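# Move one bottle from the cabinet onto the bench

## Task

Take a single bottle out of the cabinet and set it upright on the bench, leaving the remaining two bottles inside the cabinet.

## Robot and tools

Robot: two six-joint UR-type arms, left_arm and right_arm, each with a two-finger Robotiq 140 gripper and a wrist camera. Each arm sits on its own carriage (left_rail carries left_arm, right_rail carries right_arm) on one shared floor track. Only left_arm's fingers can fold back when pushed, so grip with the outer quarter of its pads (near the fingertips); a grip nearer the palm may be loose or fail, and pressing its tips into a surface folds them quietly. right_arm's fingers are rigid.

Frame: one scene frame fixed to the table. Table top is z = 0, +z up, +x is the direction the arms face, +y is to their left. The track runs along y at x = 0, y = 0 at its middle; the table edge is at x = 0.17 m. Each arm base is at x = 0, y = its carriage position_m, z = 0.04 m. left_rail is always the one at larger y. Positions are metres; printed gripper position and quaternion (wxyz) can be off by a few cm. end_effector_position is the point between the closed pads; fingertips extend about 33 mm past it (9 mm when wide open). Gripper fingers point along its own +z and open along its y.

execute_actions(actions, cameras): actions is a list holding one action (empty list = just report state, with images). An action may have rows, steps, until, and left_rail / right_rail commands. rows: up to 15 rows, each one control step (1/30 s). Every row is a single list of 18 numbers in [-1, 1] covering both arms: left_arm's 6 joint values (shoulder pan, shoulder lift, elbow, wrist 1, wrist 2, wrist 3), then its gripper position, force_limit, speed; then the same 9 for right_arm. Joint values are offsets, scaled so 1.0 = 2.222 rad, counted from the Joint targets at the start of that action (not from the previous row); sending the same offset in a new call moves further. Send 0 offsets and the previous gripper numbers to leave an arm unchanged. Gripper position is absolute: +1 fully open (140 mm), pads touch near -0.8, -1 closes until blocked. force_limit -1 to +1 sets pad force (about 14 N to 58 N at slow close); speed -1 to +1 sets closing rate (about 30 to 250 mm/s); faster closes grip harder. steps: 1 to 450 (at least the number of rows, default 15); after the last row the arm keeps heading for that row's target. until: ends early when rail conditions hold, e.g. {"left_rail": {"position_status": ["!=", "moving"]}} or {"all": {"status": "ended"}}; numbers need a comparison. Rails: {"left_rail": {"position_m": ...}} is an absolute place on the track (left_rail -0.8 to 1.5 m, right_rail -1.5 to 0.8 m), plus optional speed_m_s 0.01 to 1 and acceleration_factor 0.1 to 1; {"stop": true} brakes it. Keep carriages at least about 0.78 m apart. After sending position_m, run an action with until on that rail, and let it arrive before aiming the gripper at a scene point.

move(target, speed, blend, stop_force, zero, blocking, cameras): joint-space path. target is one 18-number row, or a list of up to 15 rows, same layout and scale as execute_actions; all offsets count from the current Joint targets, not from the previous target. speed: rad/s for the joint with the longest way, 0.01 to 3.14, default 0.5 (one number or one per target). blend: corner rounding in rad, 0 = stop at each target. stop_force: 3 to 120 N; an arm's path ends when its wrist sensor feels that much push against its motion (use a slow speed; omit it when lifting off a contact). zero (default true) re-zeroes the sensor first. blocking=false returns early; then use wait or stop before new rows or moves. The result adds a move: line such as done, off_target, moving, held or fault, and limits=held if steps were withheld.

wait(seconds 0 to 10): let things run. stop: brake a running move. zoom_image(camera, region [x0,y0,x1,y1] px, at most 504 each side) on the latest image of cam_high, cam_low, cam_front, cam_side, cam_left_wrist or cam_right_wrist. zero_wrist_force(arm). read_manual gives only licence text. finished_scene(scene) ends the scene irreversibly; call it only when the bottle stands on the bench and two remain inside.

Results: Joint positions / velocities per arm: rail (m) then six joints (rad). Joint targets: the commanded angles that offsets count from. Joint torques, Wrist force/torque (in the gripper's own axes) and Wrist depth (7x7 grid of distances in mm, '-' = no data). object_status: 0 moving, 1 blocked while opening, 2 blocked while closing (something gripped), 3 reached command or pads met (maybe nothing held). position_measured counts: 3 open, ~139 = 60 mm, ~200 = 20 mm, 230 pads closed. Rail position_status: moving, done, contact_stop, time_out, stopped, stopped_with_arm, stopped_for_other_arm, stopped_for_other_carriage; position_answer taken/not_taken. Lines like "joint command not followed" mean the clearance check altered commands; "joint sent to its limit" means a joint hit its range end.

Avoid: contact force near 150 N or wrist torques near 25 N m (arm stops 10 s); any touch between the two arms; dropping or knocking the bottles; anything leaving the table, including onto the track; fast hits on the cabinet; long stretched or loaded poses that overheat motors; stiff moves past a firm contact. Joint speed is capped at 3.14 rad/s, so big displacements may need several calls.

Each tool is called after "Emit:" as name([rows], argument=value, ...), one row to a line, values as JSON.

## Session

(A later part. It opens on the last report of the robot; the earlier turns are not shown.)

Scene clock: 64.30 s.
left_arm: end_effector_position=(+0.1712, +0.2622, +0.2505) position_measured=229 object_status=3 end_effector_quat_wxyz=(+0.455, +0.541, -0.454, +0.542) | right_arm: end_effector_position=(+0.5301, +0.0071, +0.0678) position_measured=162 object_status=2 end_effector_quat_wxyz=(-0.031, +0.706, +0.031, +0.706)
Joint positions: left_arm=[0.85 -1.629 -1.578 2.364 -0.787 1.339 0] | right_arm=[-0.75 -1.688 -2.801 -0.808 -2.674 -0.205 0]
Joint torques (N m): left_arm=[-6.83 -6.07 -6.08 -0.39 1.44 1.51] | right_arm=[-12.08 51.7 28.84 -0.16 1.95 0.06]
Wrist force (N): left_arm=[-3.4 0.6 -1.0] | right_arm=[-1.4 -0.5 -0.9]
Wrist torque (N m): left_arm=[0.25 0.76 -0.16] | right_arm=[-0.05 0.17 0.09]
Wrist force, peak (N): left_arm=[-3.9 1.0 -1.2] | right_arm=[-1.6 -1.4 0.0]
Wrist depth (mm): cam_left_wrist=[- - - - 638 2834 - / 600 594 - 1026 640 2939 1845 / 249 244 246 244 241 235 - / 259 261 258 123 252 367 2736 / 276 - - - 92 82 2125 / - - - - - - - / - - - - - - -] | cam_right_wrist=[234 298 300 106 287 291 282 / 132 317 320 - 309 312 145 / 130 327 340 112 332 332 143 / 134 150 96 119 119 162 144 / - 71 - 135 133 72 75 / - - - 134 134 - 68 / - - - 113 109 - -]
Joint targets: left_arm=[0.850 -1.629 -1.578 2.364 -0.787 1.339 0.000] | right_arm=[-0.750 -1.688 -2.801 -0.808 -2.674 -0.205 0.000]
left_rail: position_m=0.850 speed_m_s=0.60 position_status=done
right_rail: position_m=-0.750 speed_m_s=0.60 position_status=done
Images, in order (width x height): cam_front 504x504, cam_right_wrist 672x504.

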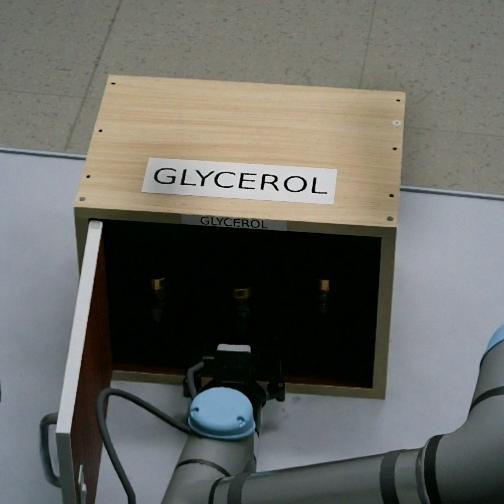

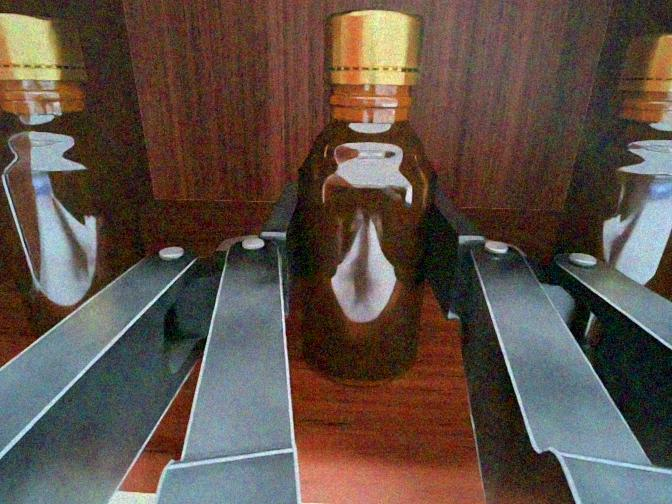

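Emit:
execute_actions([
  {"rows": [[0,0,0,0,0,0,-0.8,0,0,0,0,0,0,0,0,-0.08,-0.1,-0.2],[0,0,0,0,0,0,-0.8,0,0,0,0,0,0,0,0,-0.08,-0.1,-0.2],[0,0,0,0,0,0,-0.8,0,0,0,0,0,0,0,0,-0.08,-0.1,-0.2],[0,0,0,0,0,0,-0.8,0,0,0,0,0,0,0,0,-0.08,-0.1,-0.2],[0,0,0,0,0,0,-0.8,0,0,0,0,0,0,0,0,-0.08,-0.1,-0.2],[0,0,0,0,0,0,-0.8,0,0,0,0,0,0,0,0,-0.08,-0.1,-0.2],[0,0,0,0,0,0,-0.8,0,0,0,0,0,0,0,0,-0.08,-0.1,-0.2],[0,0,0,0,0,0,-0.8,0,0,0,0,0,0,0,0,-0.08,-0.1,-0.2],[0,0,0,0,0,0,-0.8,0,0,0,0,0,0,0,0,-0.08,-0.1,-0.2],[0,0,0,0,0,0,-0.8,0,0,0,0.001,-0.0002,-0.0008,0,0,-0.08,-0.1,-0.2],[0,0,0,0,0,0,-0.8,0,0,0,0.002,-0.0003,-0.0017,0,0,-0.08,-0.1,-0.2],[0,0,0,0,0,0,-0.8,0,0,0,0.003,-0.0005,-0.0025,0,0,-0.08,-0.1,-0.2],[0,0,0,0,0,0,-0.8,0,0,0,0.004,-0.0007,-0.0033,0,0,-0.08,-0.1,-0.2],[0,0,0,0,0,0,-0.8,0,0,0,0.0055,-0.0009,-0.0046,0,0,-0.08,-0.1,-0.2],[0,0,0,0,0,0,-0.8,0,0,0,0.0065,-0.0011,-0.0054,0,0,-0.08,-0.1,-0.2]], "steps": 24},
], cameras=["cam_right_wrist"])

Emit:
execute_actions([
  {"rows": [[0,0,0,0,0,0,-0.8,0,0,0,0,0,0,0,0,-1,0,-0.9]], "steps": 30},
], cameras=["cam_right_wrist"])

Scene clock: 66.43 s.
left_arm: end_effector_position=(+0.1712, +0.2622, +0.2505) position_measured=229 object_status=3 end_effector_quat_wxyz=(+0.455, +0.541, -0.454, +0.542) | right_arm: end_effector_position=(+0.5301, +0.0071, +0.0777) position_measured=139 object_status=3 end_effector_quat_wxyz=(-0.031, +0.706, +0.031, +0.706)
Joint positions: left_arm=[0.85 -1.629 -1.578 2.364 -0.787 1.339 0] | right_arm=[-0.75 -1.688 -2.787 -0.81 -2.686 -0.205 0]
Joint torques (N m): left_arm=[-6.36 -6.81 -6.12 -0.25 1.56 1.61] | right_arm=[-11.27 72.05 11.93 -1.46 1.23 -0.01]
Wrist force (N): left_arm=[-3.6 0.8 -1.2] | right_arm=[-1.2 -0.4 0.1]
Wrist torque (N m): left_arm=[0.29 0.81 -0.16] | right_arm=[-0.07 0.13 0.07]
Wrist force, peak (N): left_arm=[-4.2 0.8 -1.0] | right_arm=[-2.4 -0.4 -0.1]
Wrist depth (mm): cam_left_wrist=[- - - 3902 625 - - / - 594 3052 - 557 628 - / 245 - 240 242 237 246 2506 / 260 259 - 117 253 2834 2532 / 276 273 - - 92 92 2052 / - - - - - - - / - - - - - - -] | cam_right_wrist=[245 299 301 295 294 291 269 / 132 315 321 110 313 309 143 / 133 336 341 - 334 333 145 / - 149 104 120 125 114 143 / - - 117 - 146 - 75 / - - 147 141 142 - 71 / - - - 119 120 - -]
Joint targets: left_arm=[0.850 -1.629 -1.578 2.364 -0.787 1.339 0.000] | right_arm=[-0.750 -1.688 -2.787 -0.810 -2.686 -0.205 0.000]
left_rail: position_m=0.850 speed_m_s=0.60 position_status=done
right_rail: position_m=-0.750 speed_m_s=0.60 position_status=done
Images, in order (width x height): cam_right_wrist 672x504.

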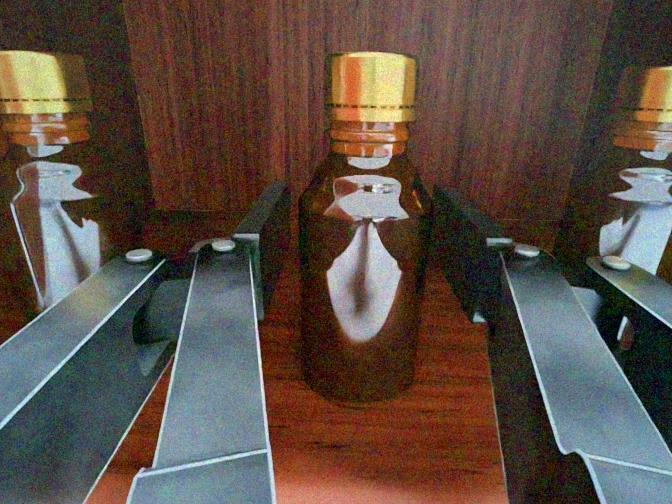

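Scene clock: 67.63 s.
left_arm: end_effector_position=(+0.1712, +0.2622, +0.2505) position_measured=229 object_status=3 end_effector_quat_wxyz=(+0.455, +0.541, -0.454, +0.542) | right_arm: end_effector_position=(+0.5301, +0.0072, +0.0778) position_measured=163 object_status=2 end_effector_quat_wxyz=(-0.031, +0.706, +0.031, +0.706)
Joint positions: left_arm=[0.85 -1.629 -1.578 2.364 -0.787 1.339 0] | right_arm=[-0.75 -1.688 -2.787 -0.81 -2.686 -0.205 0]
Joint torques (N m): left_arm=[-6.8 -6.59 -6.42 -0.32 1.57 1.63] | right_arm=[-9.93 70.21 13.79 -1.15 0.59 -0.01]
Wrist force (N): left_arm=[-3.7 1.0 -0.9] | right_arm=[-1.3 -0.1 -1.1]
Wrist torque (N m): left_arm=[0.33 0.83 -0.16] | right_arm=[-0.03 0.13 0.08]
Wrist force, peak (N): left_arm=[-3.9 0.6 -1.0] | right_arm=[-1.5 -0.8 -0.9]
Wrist depth (mm): cam_left_wrist=[- - - - 647 3217 - / - 592 - 3450 601 543 - / 245 246 242 242 241 - - / - 258 256 123 252 2454 2289 / 278 270 - - 92 81 2246 / - - - - - - - / - - - - - - -] | cam_right_wrist=[245 300 300 295 293 291 268 / - 315 320 110 310 312 143 / 133 335 340 - 332 332 148 / 134 149 95 125 125 162 145 / - 71 - - - 72 75 / - - - 140 141 - 68 / - - - 120 120 - -]
Joint targets: left_arm=[0.850 -1.629 -1.578 2.364 -0.787 1.339 0.000] | right_arm=[-0.750 -1.688 -2.787 -0.810 -2.686 -0.205 0.000]
left_rail: position_m=0.850 speed_m_s=0.60 position_status=done
right_rail: position_m=-0.750 speed_m_s=0.60 position_status=done
Images, in order (width x height): cam_right_wrist 672x504.

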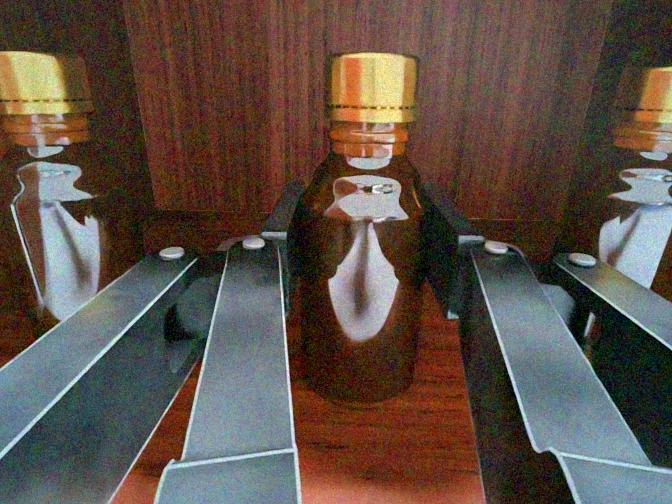

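Emit:
move([
  [0,0,0,0,0,0,-0.8,0,0,0,0.01673,-0.00116,-0.01557,0,0,-1,0,-0.9],
  [0,0,0,0,0,0,-0.8,0,0,0.06091,0.05504,-0.08163,0.02659,0.06091,0,-1,0,-0.9],
  [0,0,0,0,0,0,-0.8,0,0,0.12493,0.07809,-0.12348,0.04539,0.12493,0,-1,0,-0.9],
  [0.00464,0.07147,-0.08878,0.0173,0.00464,0,-0.8,0,0,0.15171,0.3198,-0.68682,0.36703,0.15171,0,-1,0,-0.9],
], speed=[0.1, 0.25, 0.3, 0.7], blend=[0.005, 0.03, 0.03, 0], cameras=["cam_front", "cam_side", "cam_right_wrist", "cam_left_wrist"])

Scene clock: 73.53 s.
left_arm: end_effector_position=(+0.1705, +0.1858, +0.2565) position_measured=229 object_status=3 end_effector_quat_wxyz=(+0.455, +0.541, -0.454, +0.542) | right_arm: end_effector_position=(+0.3699, -0.3798, +0.0999) position_measured=163 object_status=2 end_effector_quat_wxyz=(-0.031, +0.706, +0.031, +0.706)
Joint positions: left_arm=[0.85 -1.618 -1.419 2.167 -0.749 1.349 0] | right_arm=[-0.75 -1.351 -2.076 -2.336 -1.871 0.132 0]
Joint torques (N m): left_arm=[8.53 -13.59 -33.42 -0.21 1.6 1.59] | right_arm=[14.73 38.76 -2.36 1.15 1.89 0]
Wrist force (N): left_arm=[-3.4 0.6 -0.9] | right_arm=[-4.4 -0.4 0.1]
Wrist torque (N m): left_arm=[0.22 0.78 -0.15] | right_arm=[-0.08 0.32 0.03]
Wrist force, peak (N): left_arm=[-3.9 0.8 -1.6] | right_arm=[-6.0 -0.1 0.3]
Wrist depth (mm): cam_left_wrist=[- - - - 801 686 2429 / 502 - - - 853 690 - / 530 171 168 167 168 667 - / 177 177 175 123 171 174 3132 / 192 186 - - 92 92 2164 / - - - - - - - / - - - - - - -] | cam_right_wrist=[230 304 3862 3327 3228 2846 - / 244 323 480 110 3327 - 4005 / 258 326 492 - 143 2884 4325 / 300 308 95 - 116 89 - / - 71 - - 132 72 75 / - - - - - - 68 / - - - - 166 - -]
Joint targets: left_arm=[0.850 -1.618 -1.419 2.167 -0.749 1.349 0.000] | right_arm=[-0.750 -1.351 -2.076 -2.336 -1.871 0.132 0.000]
left_rail: position_m=0.850 speed_m_s=0.60 position_status=done
right_rail: position_m=-0.750 speed_m_s=0.60 position_status=done
move: done
Images, in order (width x height): cam_front 504x504, cam_side 504x504, cam_left_wrist 672x504, cam_right_wrist 672x504.

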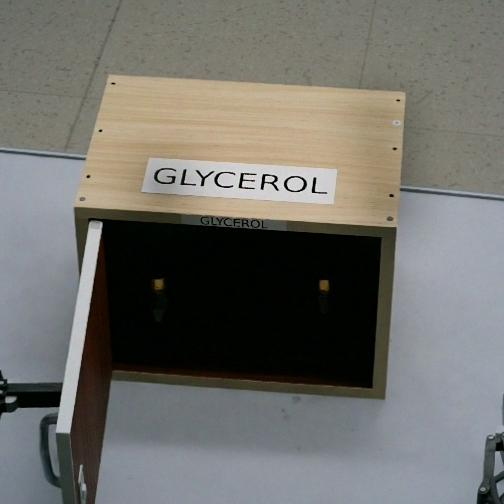

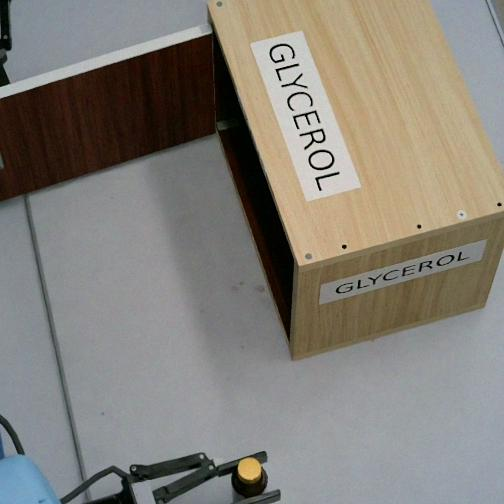

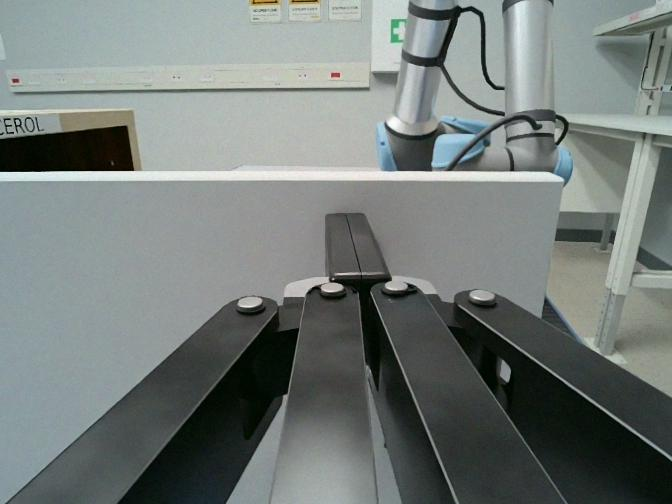

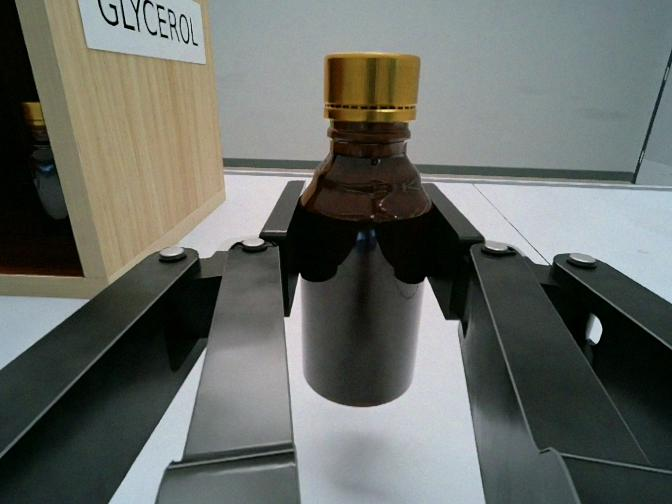

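Emit:
move([
  [-0.01532,0.10082,-0.13826,0.03744,-0.07815,0,-0.8,0,0,0,-0.0161,0.0008,0.0153,0,0,-1,0,-0.9],
  [0.00416,0.2078,-0.31147,0.10367,-0.13722,0,-0.8,0,0,0,-0.0322,0.0017,0.0305,0,0,-1,0,-0.9],
  [0.03558,0.31255,-0.4993,0.18675,-0.20006,0,-0.8,0,0,0,-0.04829,0.00252,0.04577,0,0,-1,0,-0.9],
], speed=0.5, blend=[0.1, 0.1, 0], stop_force=40, cameras=["cam_front", "cam_right_wrist", "cam_left_wrist"])

Emit:
move(target=[0,0,0,0,0,0,-0.8,0,0,0,-0.01865,0.00208,0.01656,0,0,-1,0,-0.9], speed=0.03, stop_force=5, cameras=["cam_right_wrist", "cam_side"])

Scene clock: 77.33 s.
left_arm: end_effector_position=(+0.3550, -0.0728, +0.2566) position_measured=229 object_status=3 end_effector_quat_wxyz=(+0.299, +0.641, -0.299, +0.641) | right_arm: end_effector_position=(+0.3699, -0.3799, +0.0659) position_measured=163 object_status=2 end_effector_quat_wxyz=(-0.031, +0.706, +0.031, +0.706)
Joint positions: left_arm=[0.85 -1.539 -0.725 1.057 -0.334 0.904 0] | right_arm=[-0.75 -1.351 -2.184 -2.331 -1.769 0.132 0]
Joint torques (N m): left_arm=[9.94 -48.39 -38.14 -0.17 -2.07 1.56] | right_arm=[14.63 20.11 14.95 1.23 1.07 -0.02]
Wrist force (N): left_arm=[-3.2 1.3 -3.9] | right_arm=[-4.7 -0.6 0.7]
Wrist torque (N m): left_arm=[0.24 0.74 -0.14] | right_arm=[-0.10 0.42 0.01]
Wrist force, peak (N): left_arm=[-4.0 1.4 -5.8] | right_arm=[-5.1 -0.8 0.2]
Wrist depth (mm): cam_left_wrist=[- - - - 2903 3091 - / 3719 210 248 3261 - - - / 407 212 153 172 197 1737 - / - 128 151 123 205 - - / - 132 92 - 92 82 - / - - - - - - - / - - - - - - -] | cam_right_wrist=[239 318 3046 - 4005 3545 - / 243 323 487 - - 3379 - / 262 327 432 - - - 533 / 275 309 90 - 115 91 - / - 71 - 133 - 72 75 / - - - - - - 68 / - - - - 133 - -]
Joint targets: left_arm=[0.850 -1.539 -0.725 1.057 -0.334 0.904 0.000] | right_arm=[-0.750 -1.351 -2.184 -2.331 -1.769 0.132 0.000]
left_rail: position_m=0.850 speed_m_s=0.60 position_status=done
right_rail: position_m=-0.750 speed_m_s=0.60 position_status=done
move: done
Images, in order (width x height): cam_front 504x504, cam_left_wrist 672x504, cam_right_wrist 672x504.

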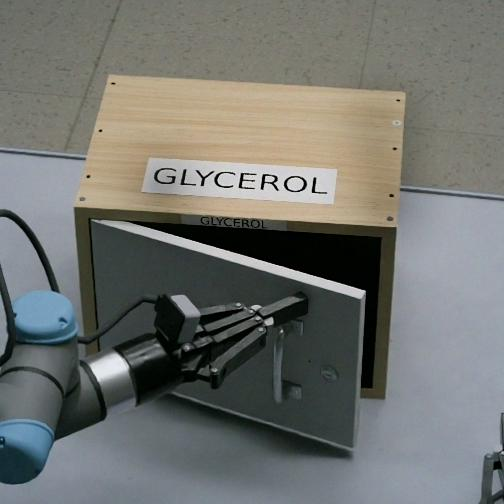

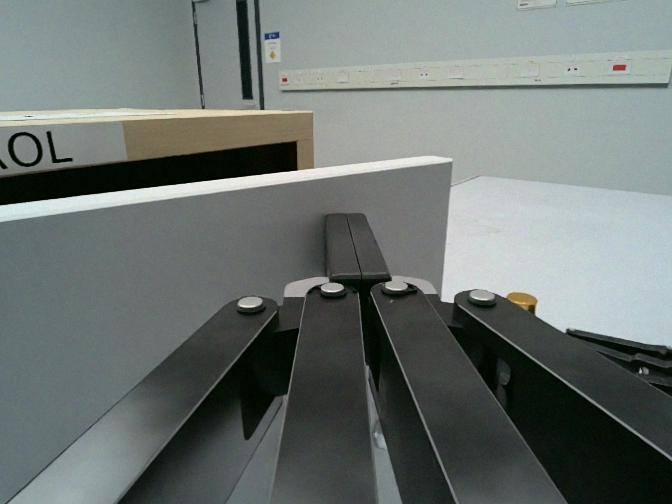

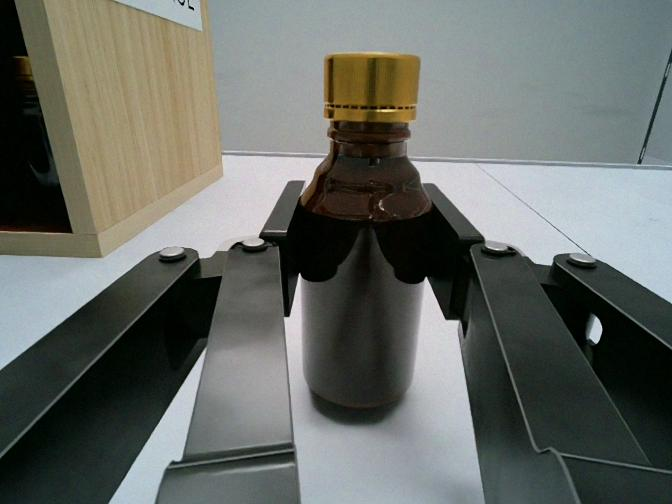

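Scene clock: 79.20 s.
left_arm: end_effector_position=(+0.3550, -0.0728, +0.2566) position_measured=229 object_status=3 end_effector_quat_wxyz=(+0.299, +0.641, -0.299, +0.641) | right_arm: end_effector_position=(+0.3699, -0.3798, +0.0585) position_measured=163 object_status=2 end_effector_quat_wxyz=(-0.031, +0.706, +0.031, +0.706)
Joint positions: left_arm=[0.85 -1.539 -0.725 1.057 -0.334 0.904 0] | right_arm=[-0.75 -1.351 -2.207 -2.328 -1.748 0.132 0]
Joint torques (N m): left_arm=[10.26 -48.46 -39.11 -0.07 -2.21 1.57] | right_arm=[13.52 39.85 -5.91 -2.23 0.88 0]
Wrist force (N): left_arm=[-3.3 1.7 -3.7] | right_arm=[-1.7 -0.4 1.2]
Wrist torque (N m): left_arm=[0.30 0.77 -0.14] | right_arm=[-0.12 0.15 -0.03]
Wrist force, peak (N): left_arm=[-4.0 1.8 -4.2] | right_arm=[16.5 -2.2 2.2]
Wrist depth (mm): cam_left_wrist=[3839 3719 - - - - 2768 / - 190 264 - 2246 2674 2164 / - 206 153 173 201 2674 2164 / - 128 149 123 206 - - / - 132 92 - 92 82 - / - - - - - - - / - - - - - - -] | cam_right_wrist=[240 317 4701 3046 3277 4601 3379 / 243 324 495 110 3545 - 5149 / 262 327 433 115 122 - - / 265 295 91 120 119 92 - / - 71 - - - 72 75 / - - - - - - 68 / - - - 129 - - -]
Joint targets: left_arm=[0.850 -1.539 -0.725 1.057 -0.334 0.904 0.000] | right_arm=[-0.750 -1.351 -2.207 -2.328 -1.748 0.132 0.000]
left_rail: position_m=0.850 speed_m_s=0.60 position_status=done
right_rail: position_m=-0.750 speed_m_s=0.60 position_status=done
move: contact (right_arm); limits=held; right_arm: the shoulder lift is farthest, 0.018 rad from its target
joint command not followed: on one or more control steps a check withheld the commanded joint targets of the right arm, and it was not sent them on those steps.
cause: the commanded joint targets, or the way to them, would bring a part of the arm (just beyond joint 6 (wrist 2)) too close to the robot's own body.
Images, in order (width x height): cam_side 504x504, cam_right_wrist 672x504.

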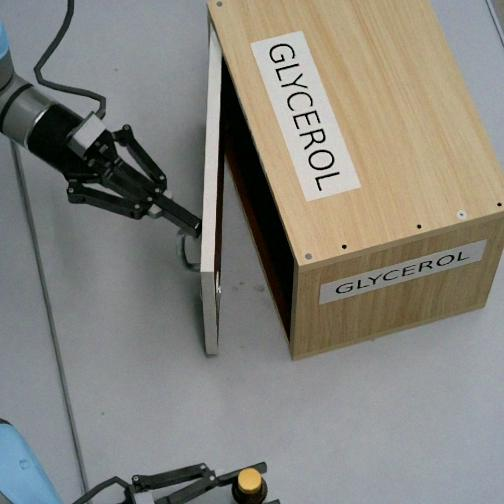

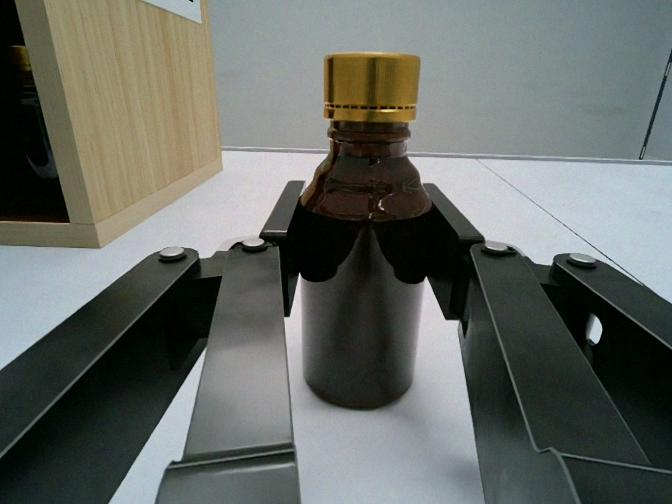

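Emit:
execute_actions([
  {"rows": [[0,0,0,0,0,0,-0.8,0,0,0,0,0,0,0,0,0.175,0,-0.6]], "steps": 24},
], cameras=["cam_right_wrist"])

Emit:
move([
  [0.02907,0.05143,-0.09698,0.04555,-0.01021,0,-0.8,0,0,0,0.01635,-0.00179,-0.01465,0,0,0.175,0,-0.6],
  [0.04064,0.0696,-0.13189,0.06229,-0.01434,0,-0.8,0,0,0.15094,0.06406,-0.01827,-0.04587,0.15094,0,0.175,0,-0.6],
], speed=[0.25, 0.3], blend=[0.005, 0], stop_force=20, cameras=["cam_front", "cam_side", "cam_right_wrist", "cam_left_wrist"])

Scene clock: 81.27 s.
left_arm: end_effector_position=(+0.3550, -0.0728, +0.2566) position_measured=229 object_status=3 end_effector_quat_wxyz=(+0.299, +0.641, -0.299, +0.641) | right_arm: end_effector_position=(+0.3699, -0.3799, +0.0585) position_measured=107 object_status=3 end_effector_quat_wxyz=(-0.031, +0.706, +0.031, +0.706)
Joint positions: left_arm=[0.85 -1.539 -0.725 1.057 -0.334 0.904 0] | right_arm=[-0.75 -1.351 -2.207 -2.328 -1.748 0.132 0]
Joint torques (N m): left_arm=[10.6 -48.93 -38.54 -0.13 -2.1 1.61] | right_arm=[12.01 39.07 -5.14 -2.19 0.87 -0.05]
Wrist force (N): left_arm=[-3.6 2.1 -4.1] | right_arm=[-0.7 -0.6 1.2]
Wrist torque (N m): left_arm=[0.36 0.74 -0.14] | right_arm=[-0.10 0.09 0.02]
Wrist force, peak (N): left_arm=[-4.2 2.0 -3.9] | right_arm=[-1.7 -1.3 1.4]
Wrist depth (mm): cam_left_wrist=[3778 4251 4491 - 3306 - - / - 205 239 3450 - - - / 400 206 153 175 200 - - / - 130 150 123 204 - - / - 131 92 - 92 85 455 / - - - - - - - / - - - - - - -] | cam_right_wrist=[240 318 3862 - - - - / 243 324 483 110 3862 3666 - / 262 327 450 - 492 440 - / 270 274 110 - - 119 - / - - 170 129 - - 87 / - - - 141 - - - / - - - 123 - - -]
Joint targets: left_arm=[0.850 -1.539 -0.725 1.057 -0.334 0.904 0.000] | right_arm=[-0.750 -1.351 -2.207 -2.328 -1.748 0.132 0.000]
left_rail: position_m=0.850 speed_m_s=0.60 position_status=done
right_rail: position_m=-0.750 speed_m_s=0.60 position_status=done
Images, in order (width x height): cam_right_wrist 672x504.

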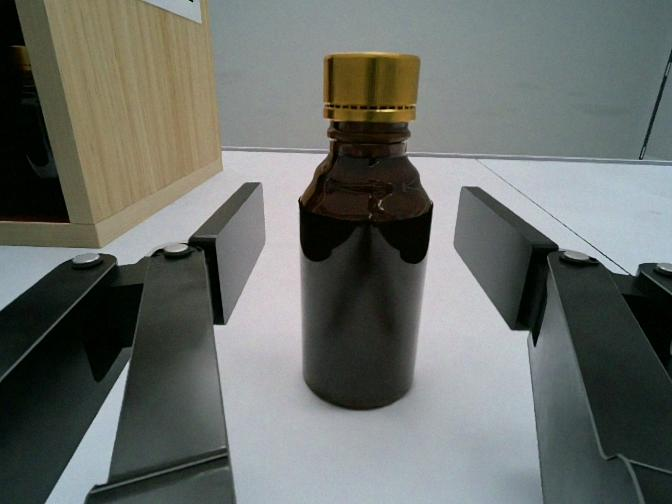

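Scene clock: 84.47 s.
left_arm: end_effector_position=(+0.4501, -0.0832, +0.2566) position_measured=229 object_status=3 end_effector_quat_wxyz=(+0.259, +0.658, -0.259, +0.658) | right_arm: end_effector_position=(+0.2601, -0.3896, +0.0999) position_measured=107 object_status=3 end_effector_quat_wxyz=(-0.031, +0.706, +0.031, +0.707)
Joint positions: left_arm=[0.85 -1.449 -0.57 0.764 -0.195 0.873 0] | right_arm=[-0.75 -1.016 -2.065 -2.369 -1.85 0.468 0]
Joint torques (N m): left_arm=[23.26 -54.04 -36.49 0.79 -6.73 1.41] | right_arm=[14.74 36.14 -4.57 -3.03 1.87 -0.01]
Wrist force (N): left_arm=[-2.2 13.8 -6.2] | right_arm=[-0.5 0.0 1.1]
Wrist torque (N m): left_arm=[-0.04 0.68 -0.13] | right_arm=[0.06 0.04 0.04]
Wrist force, peak (N): left_arm=[-2.9 14.2 -6.7] | right_arm=[-1.2 -0.6 1.8]
Wrist depth (mm): cam_left_wrist=[3553 3052 - 5667 - - - / 3553 145 142 162 205 - - / - 111 132 165 225 - - / - 114 141 136 251 1030 984 / - - 93 - 92 82 - / - - - - - - - / - - - - - - -] | cam_right_wrist=[334 330 - - - - - / - 371 502 3862 - 3932 - / 386 398 498 - 6361 2637 - / 394 395 110 245 - 114 - / - - 262 - - - 87 / - - - - - - - / - - 165 - 165 - -]
Joint targets: left_arm=[0.850 -1.449 -0.570 0.764 -0.195 0.873 0.000] | right_arm=[-0.750 -1.016 -2.065 -2.369 -1.850 0.468 0.000]
left_rail: position_m=0.850 speed_m_s=0.60 position_status=done
right_rail: position_m=-0.750 speed_m_s=0.60 position_status=done
move: done
Images, in order (width x height): cam_front 504x504, cam_side 504x504, cam_left_wrist 672x504, cam_right_wrist 672x504.

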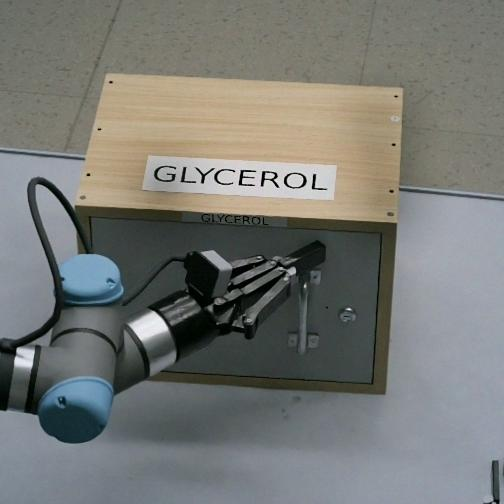

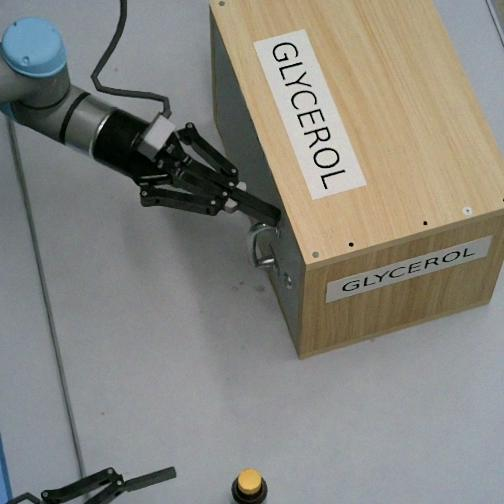

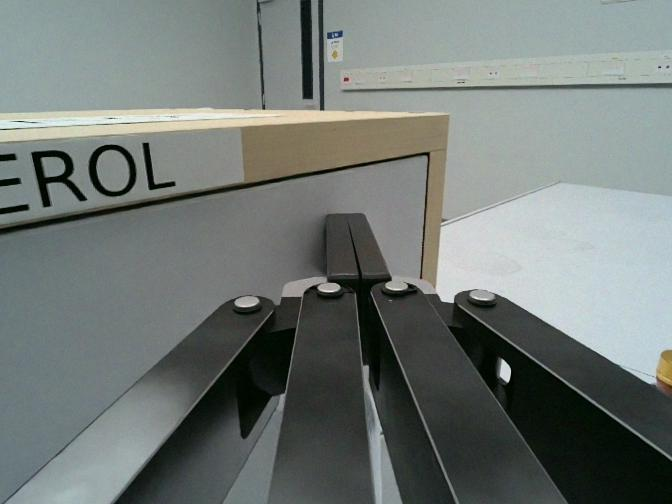

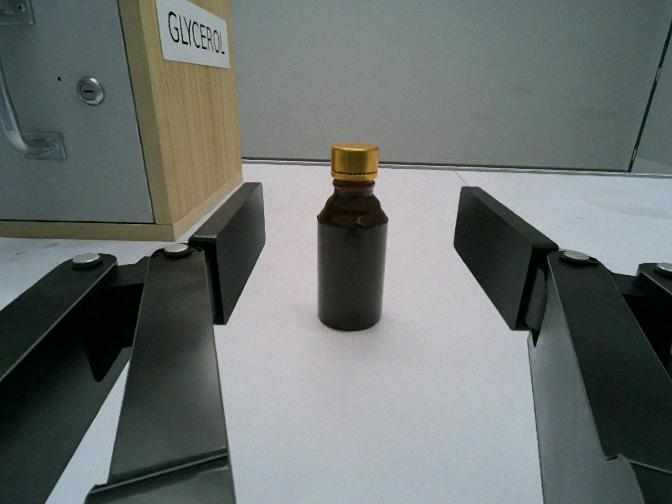

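Emit:
move(target=[-0.04064,-0.0696,0.13189,-0.06229,0.01434,0,-0.8,0,0,0,0,0,0,0,0,0.175,0,-0.6], speed=0.5, cameras=["cam_front", "cam_side"])

Scene clock: 85.83 s.
left_arm: end_effector_position=(+0.3551, -0.0728, +0.2566) position_measured=229 object_status=3 end_effector_quat_wxyz=(+0.299, +0.641, -0.299, +0.641) | right_arm: end_effector_position=(+0.2601, -0.3896, +0.0999) position_measured=107 object_status=3 end_effector_quat_wxyz=(-0.031, +0.706, +0.031, +0.707)
Joint positions: left_arm=[0.85 -1.539 -0.725 1.057 -0.334 0.904 0] | right_arm=[-0.75 -1.016 -2.065 -2.369 -1.85 0.468 0]
Joint torques (N m): left_arm=[-6.55 -77.6 -11.31 -3.9 1.46 1.55] | right_arm=[14.35 36.09 -4.71 -3 1.91 -0.03]
Wrist force (N): left_arm=[-3.3 0.6 -1.0] | right_arm=[-0.6 0.0 0.9]
Wrist torque (N m): left_arm=[0.24 0.74 -0.14] | right_arm=[0.05 0.06 0.04]
Wrist force, peak (N): left_arm=[-2.5 14.0 -6.2] | right_arm=[-0.7 0.0 1.3]
Wrist depth (mm): cam_left_wrist=[- - 6103 - - 3132 2645 / 178 203 247 4408 3306 - 2645 / 178 208 241 3662 - - 1443 / 182 213 262 123 919 - 933 / 186 202 92 - 92 82 412 / - - - - - - - / - - - - - - -] | cam_right_wrist=[- 332 - 4506 3545 - 3666 / - 382 545 3932 3862 - 3379 / - 379 559 253 - 568 - / 394 395 110 238 327 114 - / - - - - - - 87 / - - - 204 198 - - / - - - - - - -]
Joint targets: left_arm=[0.850 -1.539 -0.725 1.057 -0.334 0.904 0.000] | right_arm=[-0.750 -1.016 -2.065 -2.369 -1.850 0.468 0.000]
left_rail: position_m=0.850 speed_m_s=0.60 position_status=done
right_rail: position_m=-0.750 speed_m_s=0.60 position_status=done
move: done
Images, in order (width x height): cam_front 504x504, cam_side 504x504.

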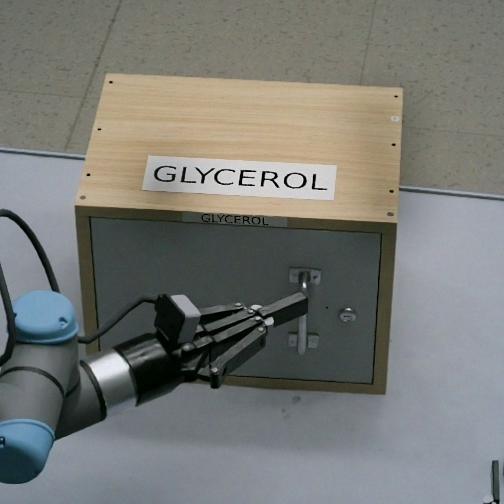

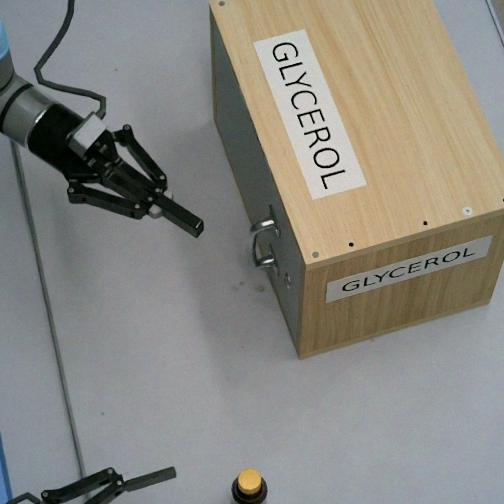

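Emit:
finished_scene(scene=1)

The scene is finished: the task was done.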